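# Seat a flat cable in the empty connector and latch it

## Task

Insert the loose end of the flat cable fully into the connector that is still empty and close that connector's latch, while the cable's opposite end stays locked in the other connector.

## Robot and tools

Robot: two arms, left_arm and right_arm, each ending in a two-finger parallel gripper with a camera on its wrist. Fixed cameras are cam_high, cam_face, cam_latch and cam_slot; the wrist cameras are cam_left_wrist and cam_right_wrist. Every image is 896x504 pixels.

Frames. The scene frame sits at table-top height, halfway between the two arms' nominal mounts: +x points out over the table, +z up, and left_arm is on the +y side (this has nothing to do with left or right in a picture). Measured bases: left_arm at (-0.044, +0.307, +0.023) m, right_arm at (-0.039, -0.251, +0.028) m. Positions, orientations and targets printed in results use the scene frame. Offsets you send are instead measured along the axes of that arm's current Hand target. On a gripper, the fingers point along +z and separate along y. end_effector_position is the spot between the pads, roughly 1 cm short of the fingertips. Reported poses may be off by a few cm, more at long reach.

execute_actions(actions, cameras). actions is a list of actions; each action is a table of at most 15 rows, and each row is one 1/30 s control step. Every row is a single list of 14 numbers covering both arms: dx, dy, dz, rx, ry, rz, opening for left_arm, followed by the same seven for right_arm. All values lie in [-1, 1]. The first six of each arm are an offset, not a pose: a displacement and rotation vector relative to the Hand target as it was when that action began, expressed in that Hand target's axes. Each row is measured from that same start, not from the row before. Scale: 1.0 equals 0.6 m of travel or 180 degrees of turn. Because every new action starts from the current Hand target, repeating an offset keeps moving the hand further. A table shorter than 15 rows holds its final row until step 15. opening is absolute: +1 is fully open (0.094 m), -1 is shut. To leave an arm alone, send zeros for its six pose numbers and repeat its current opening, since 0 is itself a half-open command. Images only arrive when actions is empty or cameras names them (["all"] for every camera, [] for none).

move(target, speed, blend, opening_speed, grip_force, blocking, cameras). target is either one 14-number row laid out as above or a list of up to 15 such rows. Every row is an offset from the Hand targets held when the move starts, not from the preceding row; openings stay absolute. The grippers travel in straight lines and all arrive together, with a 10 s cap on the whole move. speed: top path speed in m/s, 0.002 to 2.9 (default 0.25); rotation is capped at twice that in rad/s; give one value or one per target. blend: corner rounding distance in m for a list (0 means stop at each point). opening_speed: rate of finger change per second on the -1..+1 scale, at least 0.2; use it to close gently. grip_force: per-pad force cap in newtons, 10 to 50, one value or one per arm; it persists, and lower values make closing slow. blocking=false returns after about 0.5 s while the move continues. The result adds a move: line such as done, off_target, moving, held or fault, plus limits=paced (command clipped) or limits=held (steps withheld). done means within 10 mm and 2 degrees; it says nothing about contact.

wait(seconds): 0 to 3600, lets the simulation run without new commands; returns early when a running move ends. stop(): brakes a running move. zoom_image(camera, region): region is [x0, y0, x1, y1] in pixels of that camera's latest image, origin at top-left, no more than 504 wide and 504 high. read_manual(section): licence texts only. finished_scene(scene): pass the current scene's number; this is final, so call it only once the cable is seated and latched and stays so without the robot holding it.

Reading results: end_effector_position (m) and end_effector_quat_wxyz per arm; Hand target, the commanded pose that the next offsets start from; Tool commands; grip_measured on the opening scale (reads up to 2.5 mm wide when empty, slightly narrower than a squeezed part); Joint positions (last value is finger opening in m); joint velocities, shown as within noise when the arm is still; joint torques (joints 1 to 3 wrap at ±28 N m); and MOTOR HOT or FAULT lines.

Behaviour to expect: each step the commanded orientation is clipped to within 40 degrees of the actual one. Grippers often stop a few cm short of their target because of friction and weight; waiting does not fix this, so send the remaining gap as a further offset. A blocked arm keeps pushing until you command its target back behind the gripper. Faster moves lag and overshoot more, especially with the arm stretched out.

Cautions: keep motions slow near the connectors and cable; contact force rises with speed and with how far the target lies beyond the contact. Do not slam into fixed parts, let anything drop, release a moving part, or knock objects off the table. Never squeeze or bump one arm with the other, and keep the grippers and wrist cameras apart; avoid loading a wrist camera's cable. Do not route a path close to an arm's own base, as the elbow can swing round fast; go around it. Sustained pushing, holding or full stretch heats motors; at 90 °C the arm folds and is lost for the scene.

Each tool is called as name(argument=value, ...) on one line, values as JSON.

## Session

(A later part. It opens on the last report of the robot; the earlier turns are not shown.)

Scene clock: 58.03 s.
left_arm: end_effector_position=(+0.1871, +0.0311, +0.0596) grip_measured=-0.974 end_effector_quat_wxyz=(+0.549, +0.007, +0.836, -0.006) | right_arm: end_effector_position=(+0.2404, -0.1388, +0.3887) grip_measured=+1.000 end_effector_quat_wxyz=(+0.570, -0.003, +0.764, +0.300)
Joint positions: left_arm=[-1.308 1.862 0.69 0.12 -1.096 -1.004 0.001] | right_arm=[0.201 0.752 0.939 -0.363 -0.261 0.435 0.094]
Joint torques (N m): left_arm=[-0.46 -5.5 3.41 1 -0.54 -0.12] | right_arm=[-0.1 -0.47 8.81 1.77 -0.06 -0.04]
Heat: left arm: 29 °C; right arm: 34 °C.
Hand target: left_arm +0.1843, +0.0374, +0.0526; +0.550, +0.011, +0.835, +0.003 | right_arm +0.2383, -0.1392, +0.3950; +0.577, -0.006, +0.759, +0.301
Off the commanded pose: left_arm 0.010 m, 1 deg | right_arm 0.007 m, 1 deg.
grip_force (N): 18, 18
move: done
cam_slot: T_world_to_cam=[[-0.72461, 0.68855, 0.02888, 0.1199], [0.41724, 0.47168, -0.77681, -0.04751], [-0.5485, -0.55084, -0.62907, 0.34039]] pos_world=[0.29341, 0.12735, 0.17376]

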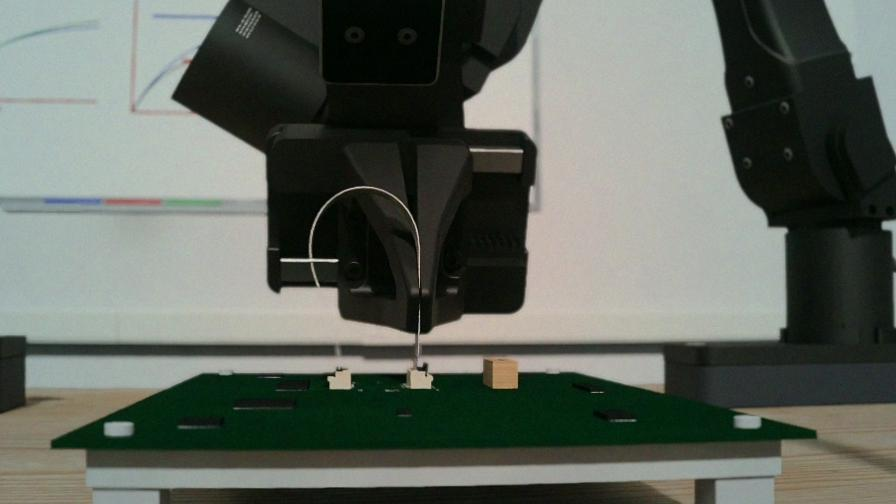

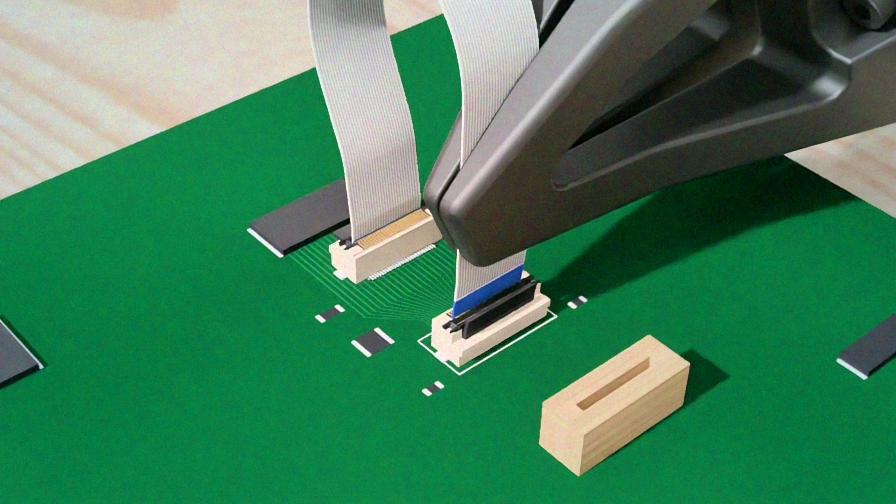

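move(target=[-0.0262, -0.0064, -0.0091, 0.0065, -0.0045, -0.0153, -1, 0, 0, 0, 0, 0, 0, 1], speed=0.03, cameras=["cam_latch", "cam_slot"])

zoom_image(camera="cam_latch", region=[400, 325, 450, 395])

zoom_image(camera="cam_slot", region=[420, 230, 560, 350])

Scene clock: 60.60 s.
left_arm: end_effector_position=(+0.1867, +0.0327, +0.0599) grip_measured=-0.974 end_effector_quat_wxyz=(+0.549, +0.007, +0.836, -0.006) | right_arm: end_effector_position=(+0.2404, -0.1388, +0.3887) grip_measured=+1.000 end_effector_quat_wxyz=(+0.570, -0.003, +0.764, +0.300)
Joint positions: left_arm=[-1.308 1.856 0.683 0.12 -1.096 -1.004 0.001] | right_arm=[0.201 0.752 0.939 -0.363 -0.261 0.435 0.094]
Joint torques (N m): left_arm=[-0.43 -9.25 4.05 1.02 -0.54 -0.11] | right_arm=[-0.1 -0.47 8.79 1.76 -0.07 -0.03]
Heat: left arm: 29 °C; right arm: 34 °C.
Hand target: left_arm +0.1854, +0.0334, +0.0690; +0.555, -0.003, +0.831, -0.019 | right_arm +0.2383, -0.1392, +0.3950; +0.577, -0.006, +0.759, +0.301
Off the commanded pose: left_arm 0.009 m, 2 deg | right_arm 0.007 m, 1 deg.
grip_force (N): 18, 18
move: done
cam_slot: T_world_to_cam=[[-0.72461, 0.68855, 0.02888, 0.1199], [0.41724, 0.47168, -0.77681, -0.04751], [-0.5485, -0.55084, -0.62907, 0.34039]] pos_world=[0.29341, 0.12735, 0.17376]

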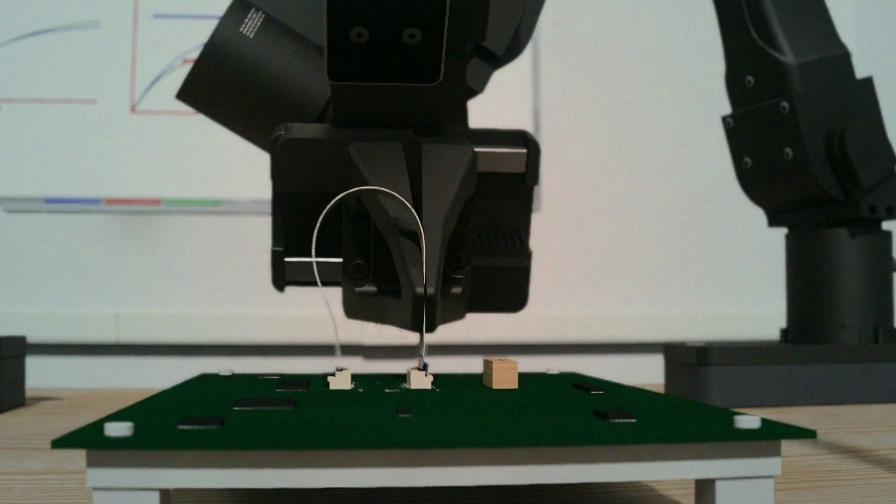

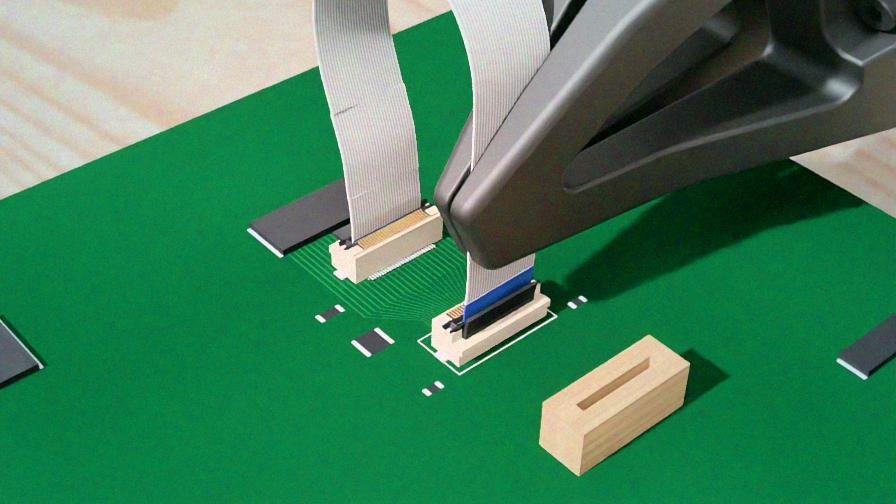

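Scaled by 7.200 from the camera's image (finer frame: 1280x720).

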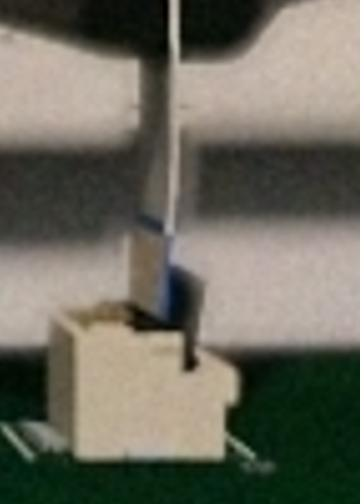

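Scaled by 3.600 from the camera's image (finer frame: 1280x720).

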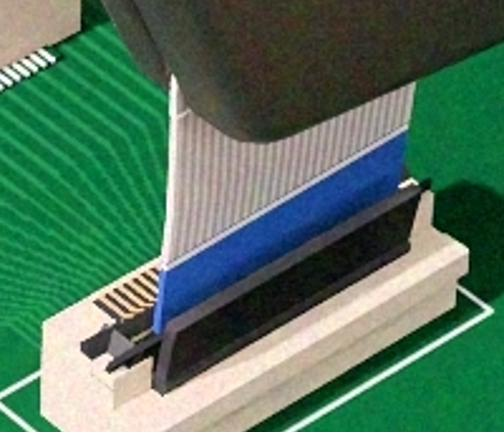

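move(target=[-0.0037, -0.006, 0.0002, 0.0032, -0.0022, -0.0075, -1, 0, 0, 0, 0, 0, 0, 1], speed=0.03, cameras=["cam_latch", "cam_slot"])

zoom_image(camera="cam_latch", region=[400, 325, 450, 395])

zoom_image(camera="cam_slot", region=[420, 230, 560, 350])

Scene clock: 63.30 s.
left_arm: end_effector_position=(+0.1871, +0.0306, +0.0610) grip_measured=-0.974 end_effector_quat_wxyz=(+0.550, +0.002, +0.835, -0.013) | right_arm: end_effector_position=(+0.2404, -0.1388, +0.3887) grip_measured=+1.000 end_effector_quat_wxyz=(+0.570, -0.003, +0.764, +0.300)
Joint positions: left_arm=[-1.308 1.856 0.683 0.136 -1.095 -1.004 0.001] | right_arm=[0.201 0.752 0.939 -0.363 -0.261 0.435 0.094]
Joint torques (N m): left_arm=[-0.46 -9.07 4.19 1.13 -0.55 -0.12] | right_arm=[-0.13 -0.5 8.8 1.76 -0.05 -0.04]
Heat: left arm: 29 °C; right arm: 34 °C.
Hand target: left_arm +0.1863, +0.0298, +0.0711; +0.558, -0.010, +0.829, -0.029 | right_arm +0.2383, -0.1392, +0.3950; +0.577, -0.006, +0.759, +0.301
Off the commanded pose: left_arm 0.010 m, 3 deg | right_arm 0.007 m, 1 deg.
grip_force (N): 18, 18
move: off_target (left_arm)
cam_slot: T_world_to_cam=[[-0.72461, 0.68855, 0.02888, 0.1199], [0.41724, 0.47168, -0.77681, -0.04751], [-0.5485, -0.55084, -0.62907, 0.34039]] pos_world=[0.29341, 0.12735, 0.17376]

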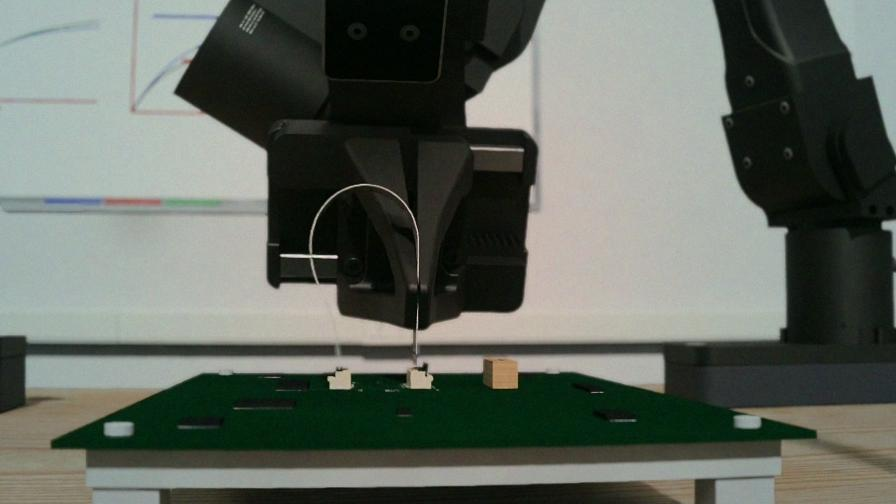

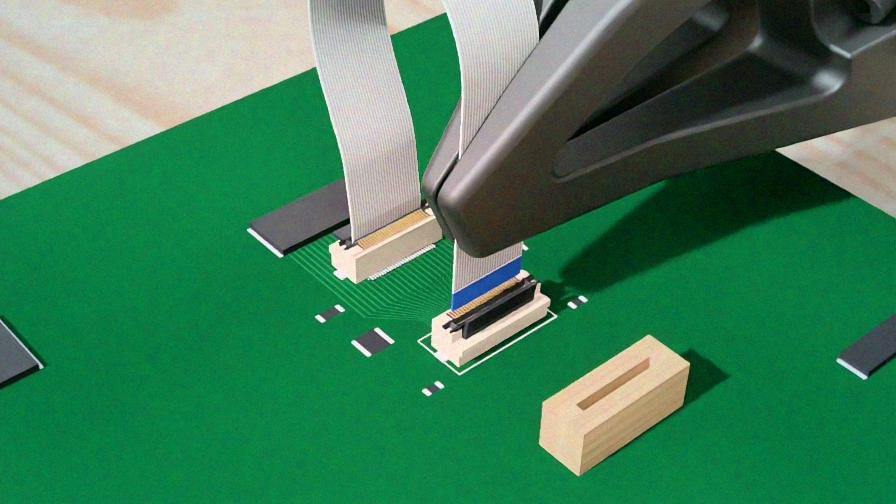

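Scaled by 7.200 from the camera's image (finer frame: 1280x720).

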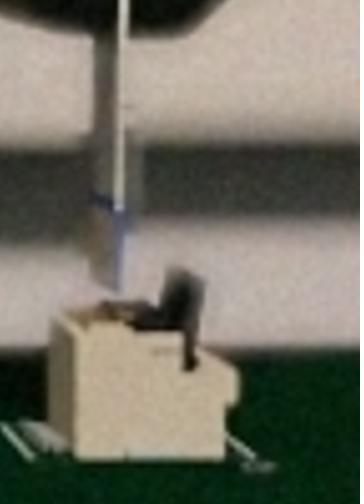

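Scaled by 3.600 from the camera's image (finer frame: 1280x720).

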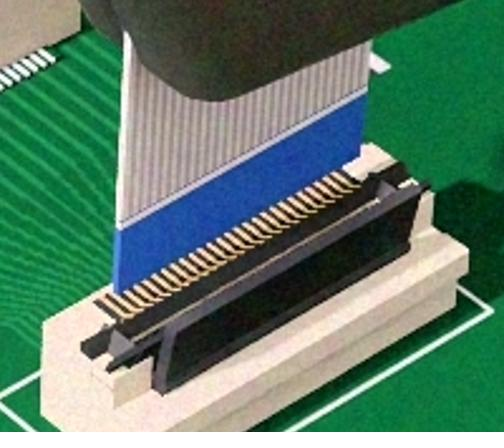

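move(target=[0.0268, 0.0113, 0.0081, -0.0068, 0.0047, 0.0161, -1, 0, 0, 0, 0, 0, 0, 1], speed=0.03, cameras=["cam_latch", "cam_slot"])

zoom_image(camera="cam_latch", region=[400, 325, 450, 395])

zoom_image(camera="cam_slot", region=[420, 230, 560, 350])

Scene clock: 65.90 s.
left_arm: end_effector_position=(+0.1872, +0.0312, +0.0597) grip_measured=-0.974 end_effector_quat_wxyz=(+0.551, +0.002, +0.834, -0.013) | right_arm: end_effector_position=(+0.2404, -0.1388, +0.3887) grip_measured=+1.000 end_effector_quat_wxyz=(+0.570, -0.003, +0.764, +0.300)
Joint positions: left_arm=[-1.308 1.861 0.679 0.146 -1.097 -1.004 0.001] | right_arm=[0.201 0.752 0.939 -0.363 -0.261 0.435 0.094]
Joint torques (N m): left_arm=[-0.44 -5.57 3.92 1.05 -0.55 -0.1] | right_arm=[-0.12 -0.46 8.76 1.76 -0.06 -0.03]
Heat: left arm: 29 °C; right arm: 34 °C.
Hand target: left_arm +0.1849, +0.0356, +0.0541; +0.552, +0.005, +0.834, -0.006 | right_arm +0.2383, -0.1392, +0.3950; +0.577, -0.006, +0.759, +0.301
Off the commanded pose: left_arm 0.008 m, 1 deg | right_arm 0.007 m, 1 deg.
grip_force (N): 18, 18
move: done
cam_slot: T_world_to_cam=[[-0.72461, 0.68855, 0.02888, 0.1199], [0.41724, 0.47168, -0.77681, -0.04751], [-0.5485, -0.55084, -0.62907, 0.34039]] pos_world=[0.29341, 0.12735, 0.17376]

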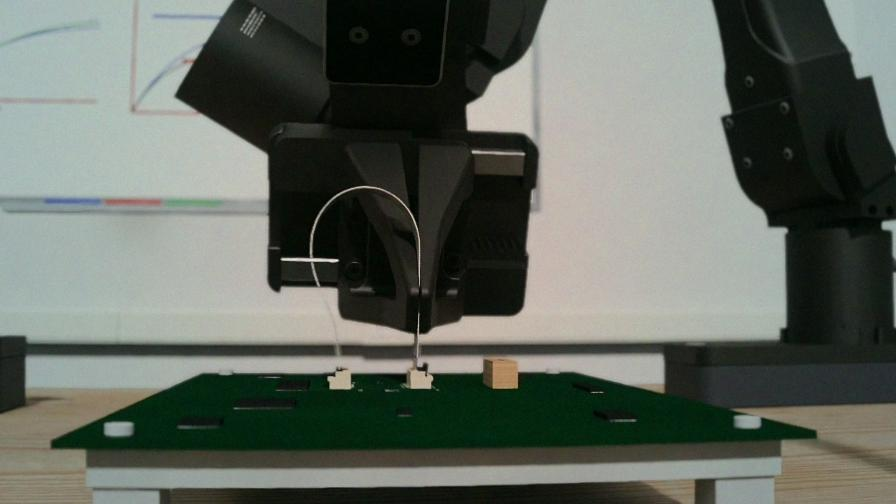

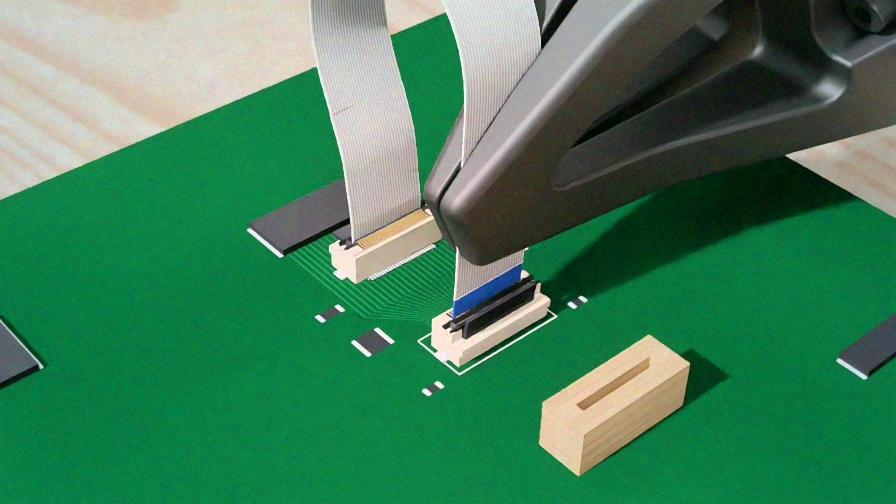

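Scaled by 7.200 from the camera's image (finer frame: 1280x720).

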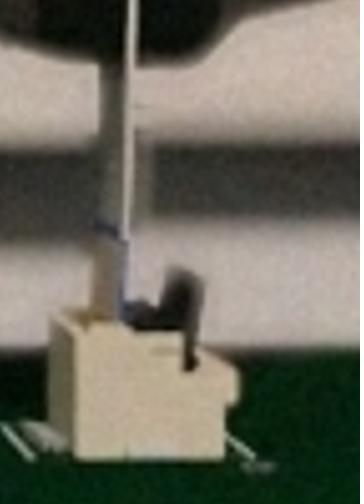

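Scaled by 3.600 from the camera's image (finer frame: 1280x720).

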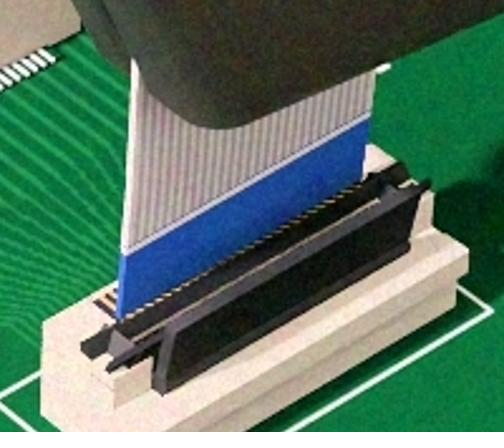

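move(target=[-0.0253, -0.005, -0.0093, 0.0062, -0.0043, -0.0146, -1, 0, 0, 0, 0, 0, 0, 1], speed=0.03, cameras=["cam_latch", "cam_slot"])

zoom_image(camera="cam_latch", region=[400, 325, 450, 395])

zoom_image(camera="cam_slot", region=[420, 230, 560, 350])

Scene clock: 70.10 s.
left_arm: end_effector_position=(+0.1868, +0.0325, +0.0605) grip_measured=-0.974 end_effector_quat_wxyz=(+0.551, +0.001, +0.834, -0.014) | right_arm: end_effector_position=(+0.2404, -0.1388, +0.3887) grip_measured=+1.000 end_effector_quat_wxyz=(+0.570, -0.003, +0.764, +0.300)
Joint positions: left_arm=[-1.308 1.853 0.673 0.147 -1.096 -1.004 0.001] | right_arm=[0.201 0.752 0.939 -0.363 -0.261 0.435 0.094]
Joint torques (N m): left_arm=[-0.47 -9.2 4.19 1.05 -0.53 -0.1] | right_arm=[-0.1 -0.46 8.79 1.77 -0.05 -0.04]
Heat: left arm: 29 °C; right arm: 34 °C.
Hand target: left_arm +0.1856, +0.0326, +0.0702; +0.558, -0.009, +0.830, -0.027 | right_arm +0.2383, -0.1392, +0.3950; +0.577, -0.006, +0.759, +0.301
Off the commanded pose: left_arm 0.010 m, 2 deg | right_arm 0.007 m, 1 deg.
grip_force (N): 18, 18
move: done
cam_slot: T_world_to_cam=[[-0.72461, 0.68855, 0.02888, 0.1199], [0.41724, 0.47168, -0.77681, -0.04751], [-0.5485, -0.55084, -0.62907, 0.34039]] pos_world=[0.29341, 0.12735, 0.17376]

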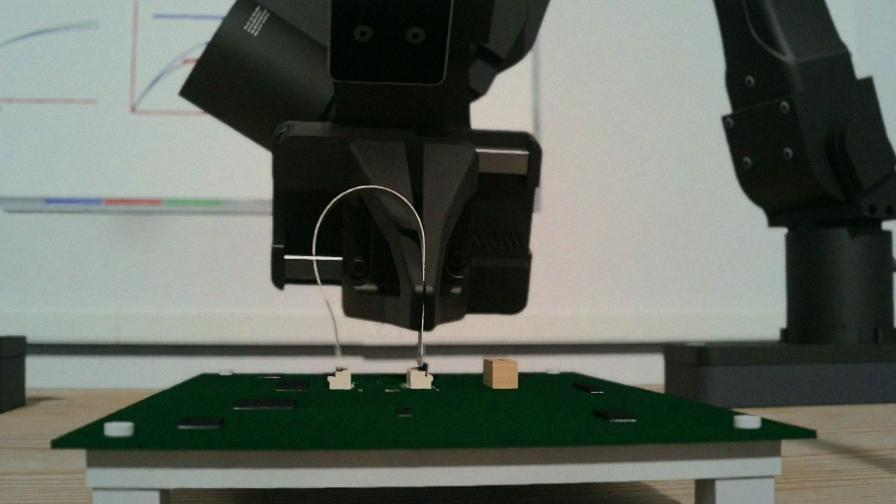

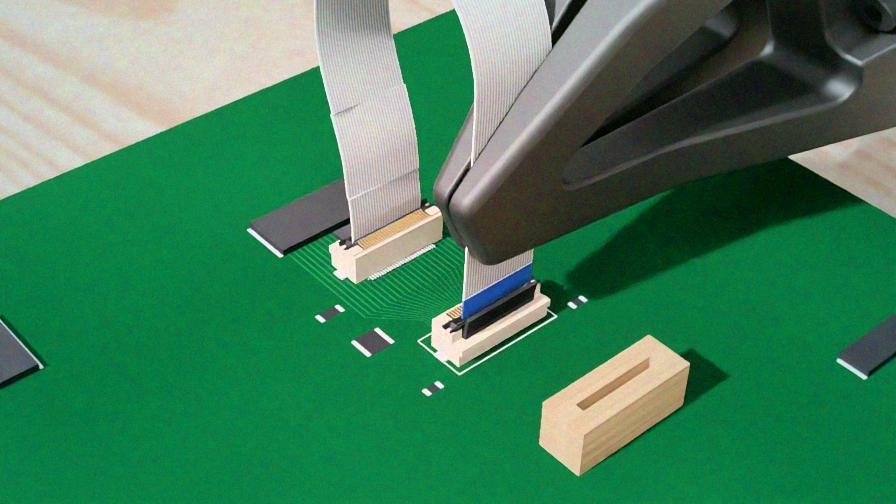

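Scaled by 7.200 from the camera's image (finer frame: 1280x720).

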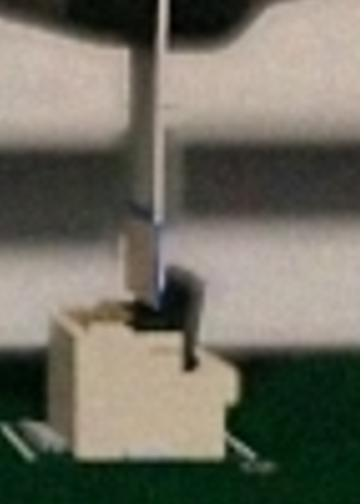

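Scaled by 3.600 from the camera's image (finer frame: 1280x720).

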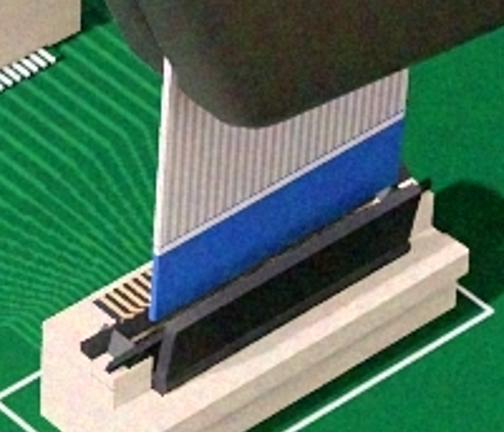

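move(target=[[-0.0024, -0.0041, 0.0002, 0.0021, -0.0015, -0.005, -1, 0, 0, 0, 0, 0, 0, 1], [0.0231, 0.0043, 0.0086, -0.0042, 0.0029, 0.01, -1, 0, 0, 0, 0, 0, 0, 1]], speed=0.03, cameras=["cam_latch", "cam_slot"])

zoom_image(camera="cam_latch", region=[400, 325, 450, 395])

zoom_image(camera="cam_slot", region=[420, 230, 560, 350])

Scene clock: 73.70 s.
left_arm: end_effector_position=(+0.1871, +0.0312, +0.0598) grip_measured=-0.974 end_effector_quat_wxyz=(+0.552, -0.001, +0.834, -0.017) | right_arm: end_effector_position=(+0.2404, -0.1388, +0.3887) grip_measured=+1.000 end_effector_quat_wxyz=(+0.570, -0.003, +0.764, +0.300)
Joint positions: left_arm=[-1.308 1.859 0.673 0.16 -1.096 -1.004 0.001] | right_arm=[0.201 0.752 0.939 -0.363 -0.261 0.435 0.094]
Joint torques (N m): left_arm=[-0.46 -5.57 4.1 1.1 -0.54 -0.11] | right_arm=[-0.14 -0.47 8.8 1.77 -0.06 -0.05]
Heat: left arm: 29 °C; right arm: 34 °C.
Hand target: left_arm +0.1852, +0.0343, +0.0554; +0.554, +0.000, +0.832, -0.013 | right_arm +0.2383, -0.1392, +0.3950; +0.577, -0.006, +0.759, +0.301
Off the commanded pose: left_arm 0.006 m, 1 deg | right_arm 0.007 m, 1 deg.
grip_force (N): 18, 18
move: done
cam_slot: T_world_to_cam=[[-0.72461, 0.68855, 0.02888, 0.1199], [0.41724, 0.47168, -0.77681, -0.04751], [-0.5485, -0.55084, -0.62907, 0.34039]] pos_world=[0.29341, 0.12735, 0.17376]

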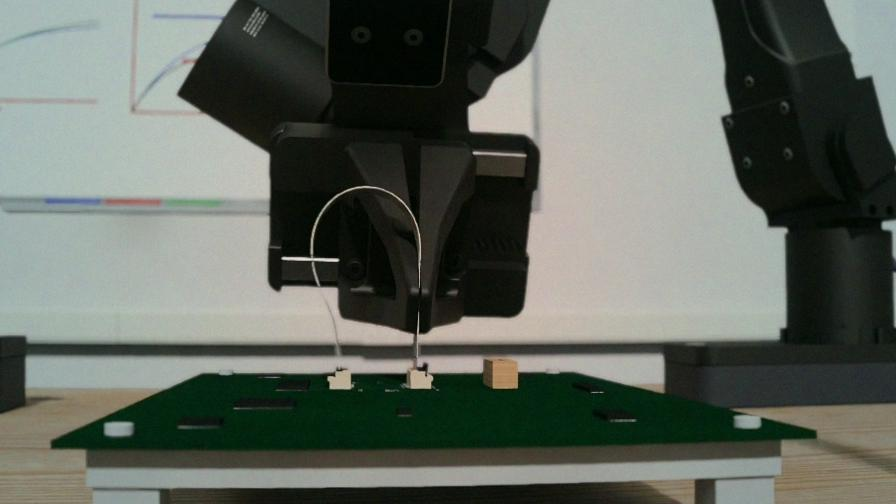

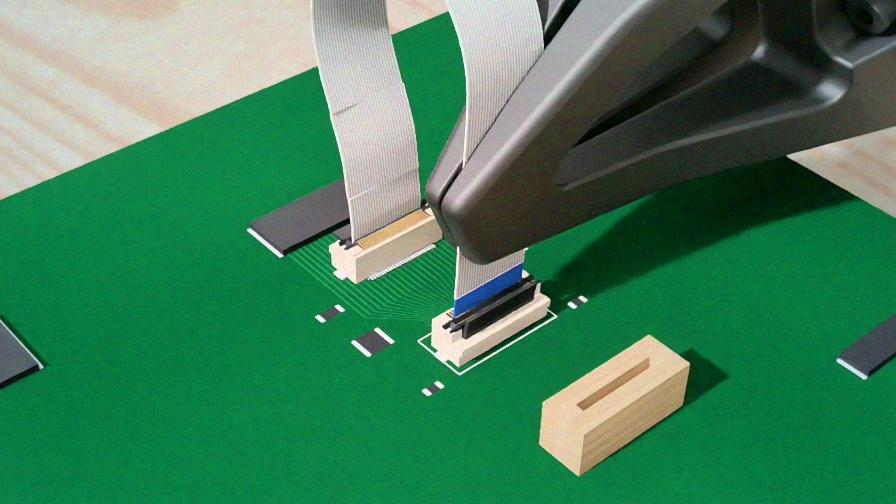

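Scaled by 7.200 from the camera's image (finer frame: 1280x720).

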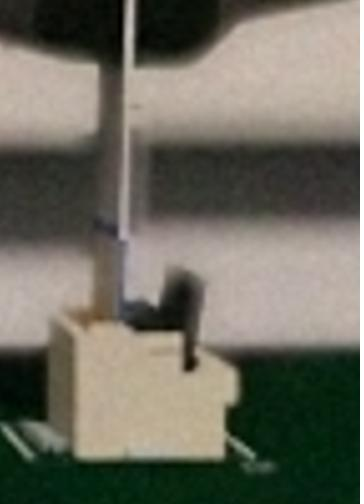

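Scaled by 3.600 from the camera's image (finer frame: 1280x720).

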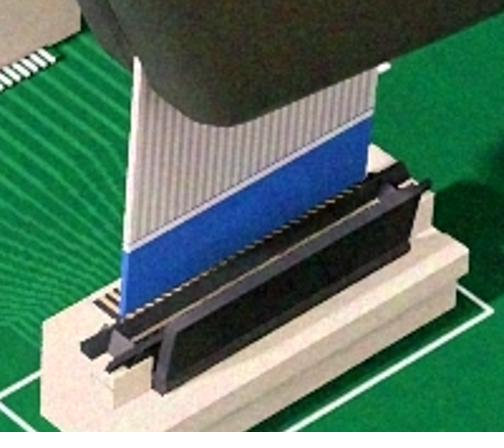

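move(target=[-0.0233, -0.004, -0.0087, 0.0057, -0.0039, -0.0134, -1, 0, 0, 0, 0, 0, 0, 1], speed=0.03, cameras=["cam_latch", "cam_slot"])

zoom_image(camera="cam_latch", region=[400, 325, 450, 395])

zoom_image(camera="cam_slot", region=[420, 230, 560, 350])

Scene clock: 76.80 s.
left_arm: end_effector_position=(+0.1867, +0.0326, +0.0602) grip_measured=-0.974 end_effector_quat_wxyz=(+0.552, -0.001, +0.834, -0.017) | right_arm: end_effector_position=(+0.2404, -0.1388, +0.3887) grip_measured=+1.000 end_effector_quat_wxyz=(+0.570, -0.003, +0.764, +0.300)
Joint positions: left_arm=[-1.308 1.853 0.667 0.161 -1.096 -1.004 0.001] | right_arm=[0.201 0.752 0.939 -0.363 -0.261 0.435 0.094]
Joint torques (N m): left_arm=[-0.44 -9.17 4.12 1.11 -0.55 -0.1] | right_arm=[-0.14 -0.51 8.79 1.76 -0.05 -0.04]
Heat: left arm: 29 °C; right arm: 34 °C.
Hand target: left_arm +0.1857, +0.0322, +0.0703; +0.559, -0.012, +0.829, -0.032 | right_arm +0.2383, -0.1392, +0.3950; +0.577, -0.006, +0.759, +0.301
Off the commanded pose: left_arm 0.010 m, 2 deg | right_arm 0.007 m, 1 deg.
grip_force (N): 18, 18
move: done
cam_slot: T_world_to_cam=[[-0.72461, 0.68855, 0.02888, 0.1199], [0.41724, 0.47168, -0.77681, -0.04751], [-0.5485, -0.55084, -0.62907, 0.34039]] pos_world=[0.29341, 0.12735, 0.17376]

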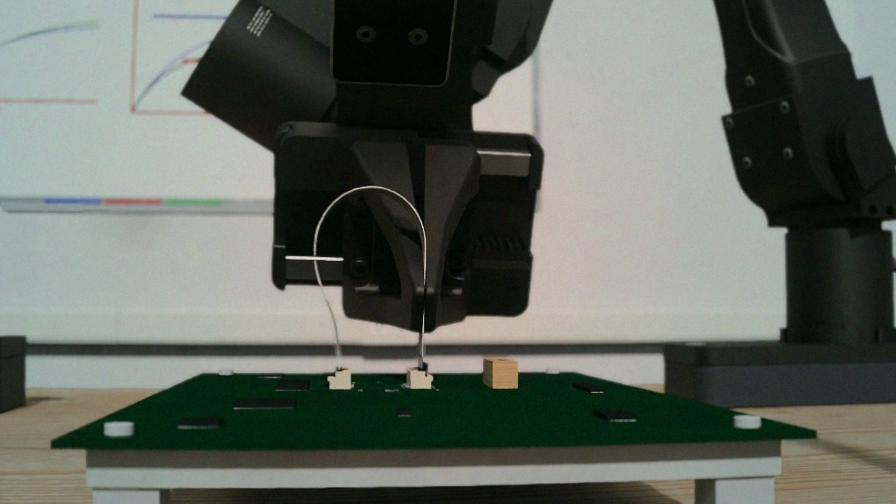

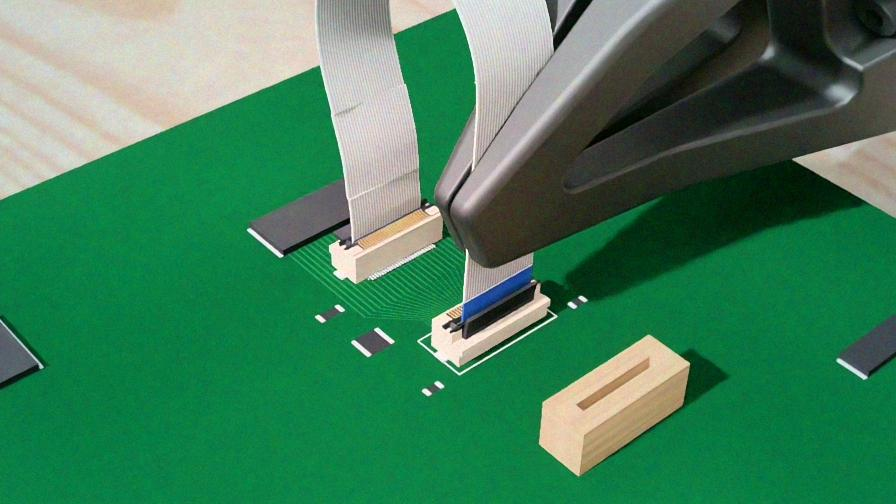

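Scaled by 7.200 from the camera's image (finer frame: 1280x720).

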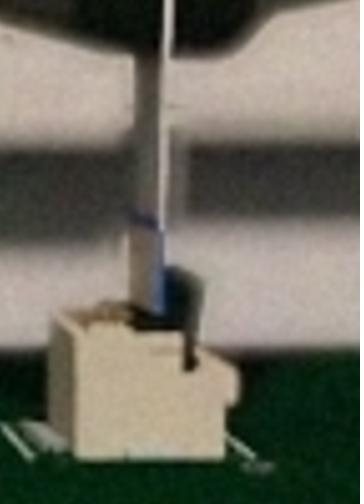

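Scaled by 3.600 from the camera's image (finer frame: 1280x720).

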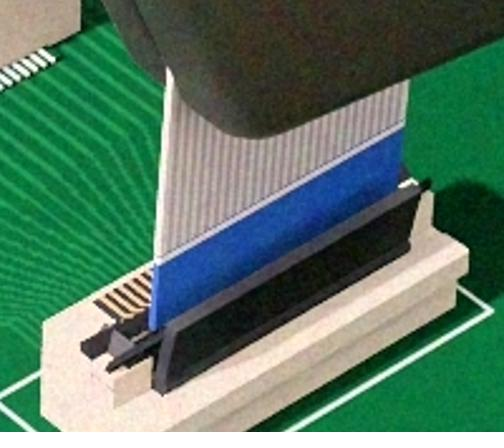

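move(target=[[-0.0011, -0.0019, 0.0001, 0.001, -0.0007, -0.0023, -1, 0, 0, 0, 0, 0, 0, 1], [0.0241, 0.0067, 0.0083, -0.0053, 0.0037, 0.0125, -1, 0, 0, 0, 0, 0, 0, 1]], speed=0.03, cameras=["cam_latch", "cam_slot"])

zoom_image(camera="cam_latch", region=[400, 325, 450, 395])

zoom_image(camera="cam_slot", region=[420, 230, 560, 350])

Scene clock: 80.80 s.
left_arm: end_effector_position=(+0.1867, +0.0322, +0.0583) grip_measured=-0.974 end_effector_quat_wxyz=(+0.551, -0.001, +0.834, -0.017) | right_arm: end_effector_position=(+0.2404, -0.1388, +0.3887) grip_measured=+1.000 end_effector_quat_wxyz=(+0.570, -0.003, +0.764, +0.300)
Joint positions: left_arm=[-1.308 1.861 0.667 0.169 -1.095 -1.004 0.001] | right_arm=[0.201 0.752 0.939 -0.363 -0.261 0.435 0.094]
Joint torques (N m): left_arm=[-0.46 -5.71 4.04 1.11 -0.55 -0.1] | right_arm=[-0.13 -0.47 8.79 1.77 -0.05 -0.04]
Heat: left arm: 29 °C; right arm: 34 °C.
Hand target: left_arm +0.1850, +0.0353, +0.0548; +0.554, +0.000, +0.832, -0.014 | right_arm +0.2383, -0.1392, +0.3950; +0.577, -0.006, +0.759, +0.301
Off the commanded pose: left_arm 0.005 m, 1 deg | right_arm 0.007 m, 1 deg.
grip_force (N): 18, 18
move: done
cam_slot: T_world_to_cam=[[-0.72461, 0.68855, 0.02888, 0.1199], [0.41724, 0.47168, -0.77681, -0.04751], [-0.5485, -0.55084, -0.62907, 0.34039]] pos_world=[0.29341, 0.12735, 0.17376]

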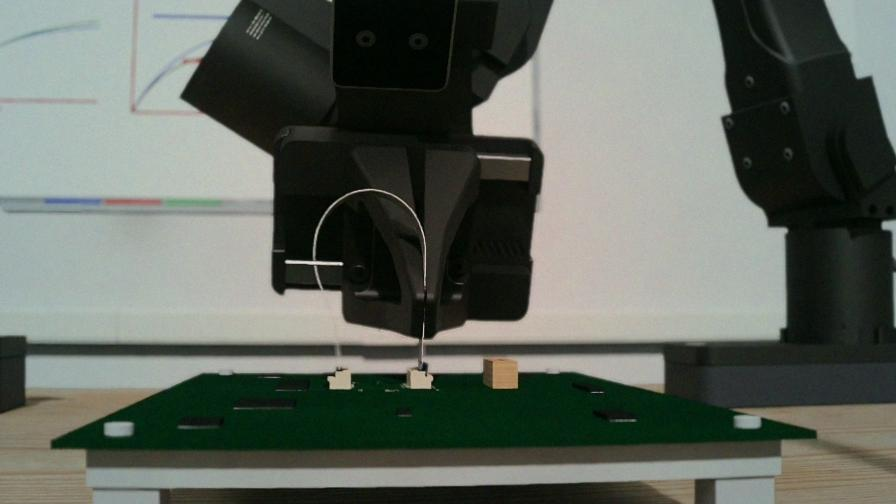

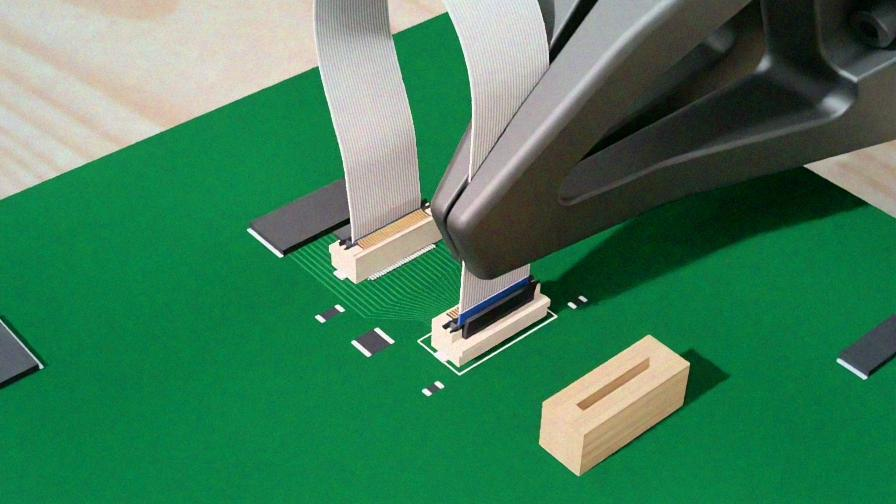

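Scaled by 7.200 from the camera's image (finer frame: 1280x720).

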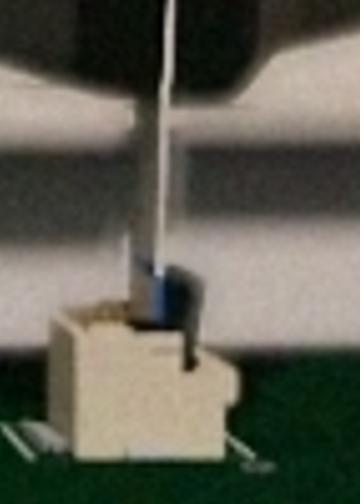

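Scaled by 3.600 from the camera's image (finer frame: 1280x720).

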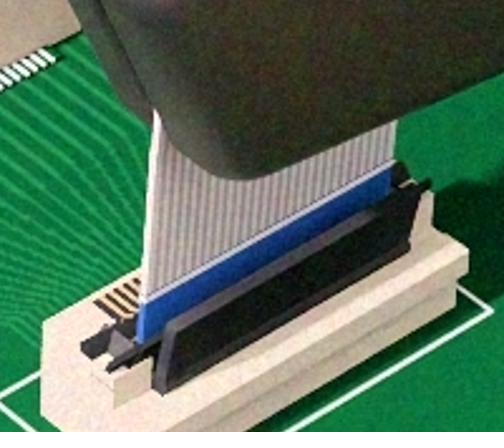

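move(target=[0.003,-0.0006,0.0016,0,0,0.0001,-1,0,0,0,0,0,0,1], speed=0.02, cameras=["cam_latch","cam_slot"])

zoom_image(camera="cam_latch", region=[360, 290, 500, 380])

zoom_image(camera="cam_slot", region=[420, 230, 560, 350])

Scene clock: 85.90 s.
left_arm: end_effector_position=(+0.1868, +0.0320, +0.0561) grip_measured=-0.974 end_effector_quat_wxyz=(+0.551, +0.000, +0.834, -0.017) | right_arm: end_effector_position=(+0.2404, -0.1388, +0.3887) grip_measured=+1.000 end_effector_quat_wxyz=(+0.570, -0.003, +0.764, +0.300)
Joint positions: left_arm=[-1.308 1.87 0.667 0.176 -1.095 -1.004 0.001] | right_arm=[0.201 0.752 0.939 -0.363 -0.261 0.435 0.094]
Joint torques (N m): left_arm=[-0.43 -5.74 3.96 1.12 -0.54 -0.09] | right_arm=[-0.13 -0.49 8.8 1.76 -0.06 -0.04]
Heat: left arm: 29 °C; right arm: 34 °C.
Hand target: left_arm +0.1852, +0.0348, +0.0528; +0.554, +0.000, +0.832, -0.014 | right_arm +0.2383, -0.1392, +0.3950; +0.577, -0.006, +0.759, +0.301
Off the commanded pose: left_arm 0.005 m, 1 deg | right_arm 0.007 m, 1 deg.
grip_force (N): 18, 18
move: done
cam_slot: T_world_to_cam=[[-0.72461, 0.68855, 0.02888, 0.1199], [0.41724, 0.47168, -0.77681, -0.04751], [-0.5485, -0.55084, -0.62907, 0.34039]] pos_world=[0.29341, 0.12735, 0.17376]

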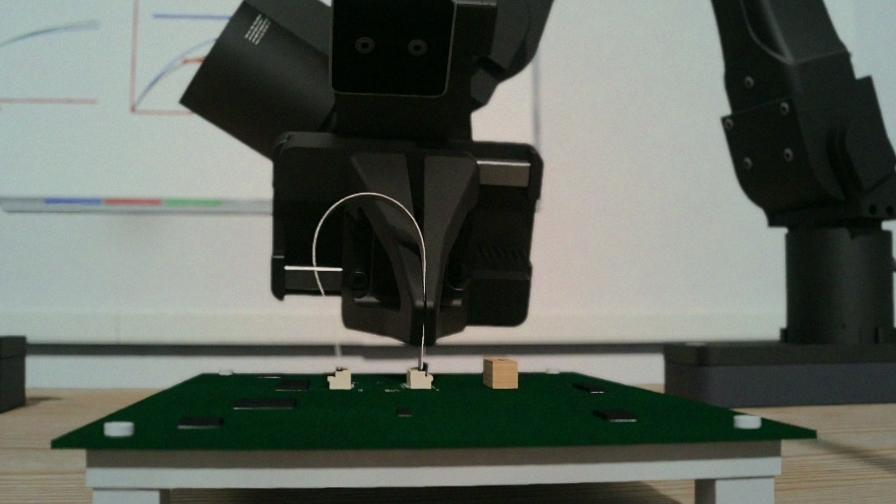

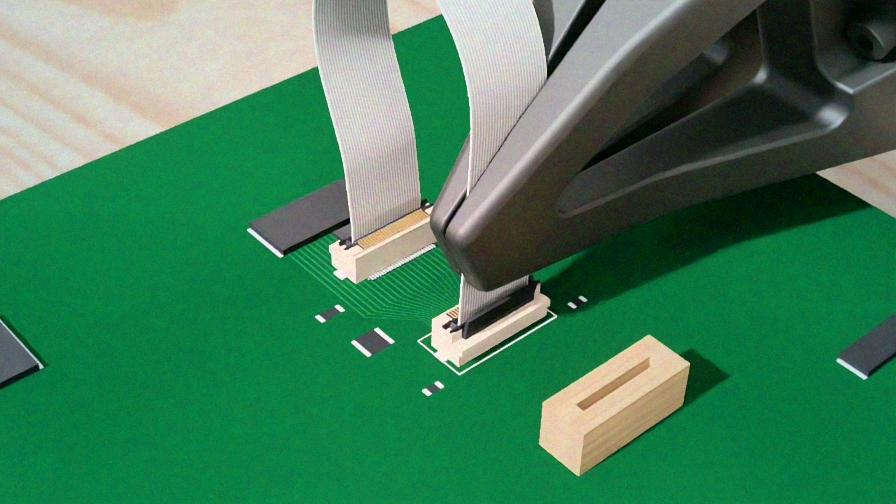

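Scaled by 3.600 from the camera's image (finer frame: 1280x720).

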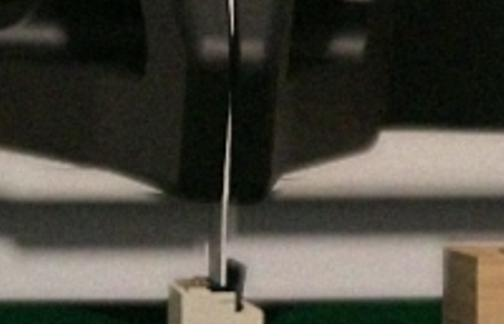

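Scaled by 3.600 from the camera's image (finer frame: 1280x720).

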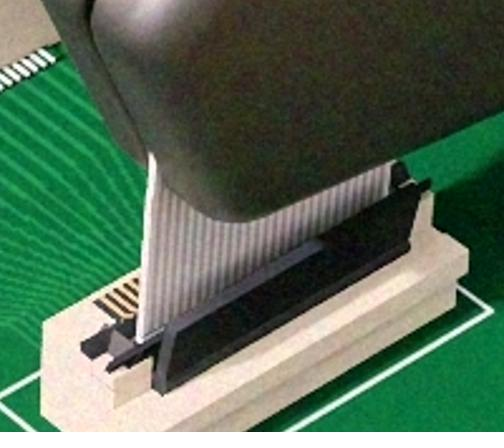

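move(target=[0.0018,-0.0002,0.001,0,0,0,-1,0,0,0,0,0,0,1], speed=0.02, cameras=["cam_latch","cam_slot"])

zoom_image(camera="cam_slot", region=[420, 230, 560, 350])

Scene clock: 86.87 s.
left_arm: end_effector_position=(+0.1869, +0.0317, +0.0559) grip_measured=-0.974 end_effector_quat_wxyz=(+0.552, -0.001, +0.834, -0.017) | right_arm: end_effector_position=(+0.2404, -0.1388, +0.3887) grip_measured=+1.000 end_effector_quat_wxyz=(+0.570, -0.003, +0.764, +0.300)
Joint positions: left_arm=[-1.308 1.873 0.667 0.181 -1.096 -1.004 0.001] | right_arm=[0.201 0.752 0.939 -0.363 -0.261 0.435 0.094]
Joint torques (N m): left_arm=[-0.4 -5.55 3.99 1.14 -0.54 -0.09] | right_arm=[-0.09 -0.47 8.8 1.77 -0.06 -0.04]
Heat: left arm: 29 °C; right arm: 34 °C.
Hand target: left_arm +0.1853, +0.0347, +0.0516; +0.554, +0.000, +0.832, -0.014 | right_arm +0.2383, -0.1392, +0.3950; +0.577, -0.006, +0.759, +0.301
Off the commanded pose: left_arm 0.005 m, 0 deg | right_arm 0.007 m, 1 deg.
grip_force (N): 18, 18
move: done
cam_slot: T_world_to_cam=[[-0.72461, 0.68855, 0.02888, 0.1199], [0.41724, 0.47168, -0.77681, -0.04751], [-0.5485, -0.55084, -0.62907, 0.34039]] pos_world=[0.29341, 0.12735, 0.17376]

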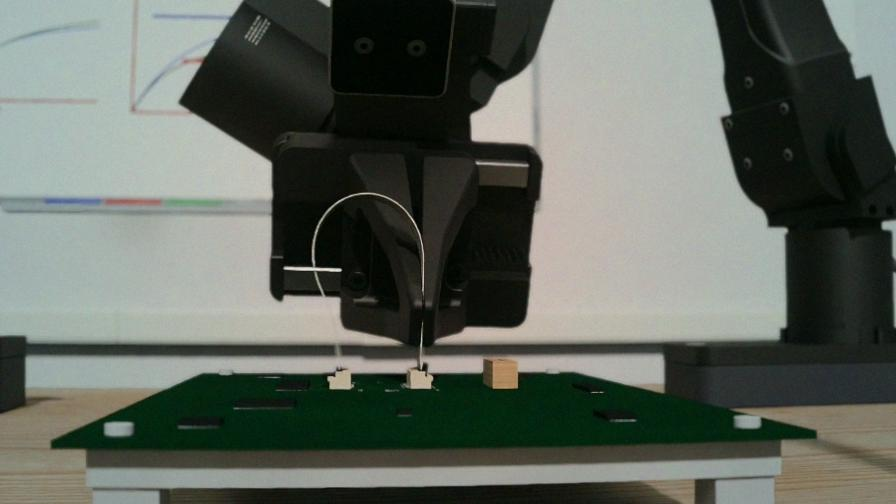

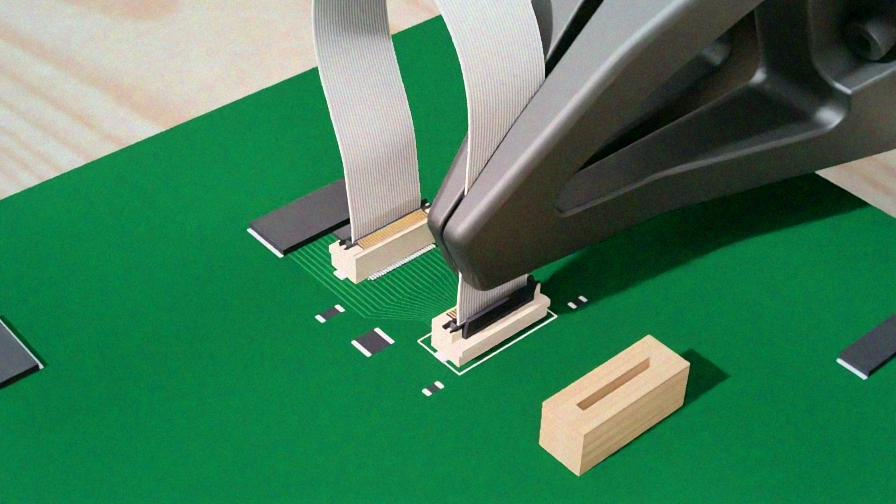

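Scaled by 3.600 from the camera's image (finer frame: 1280x720).

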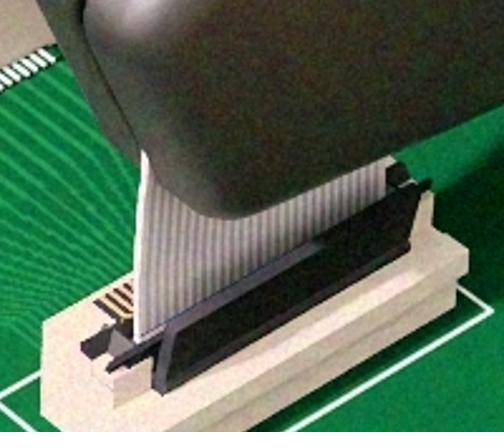

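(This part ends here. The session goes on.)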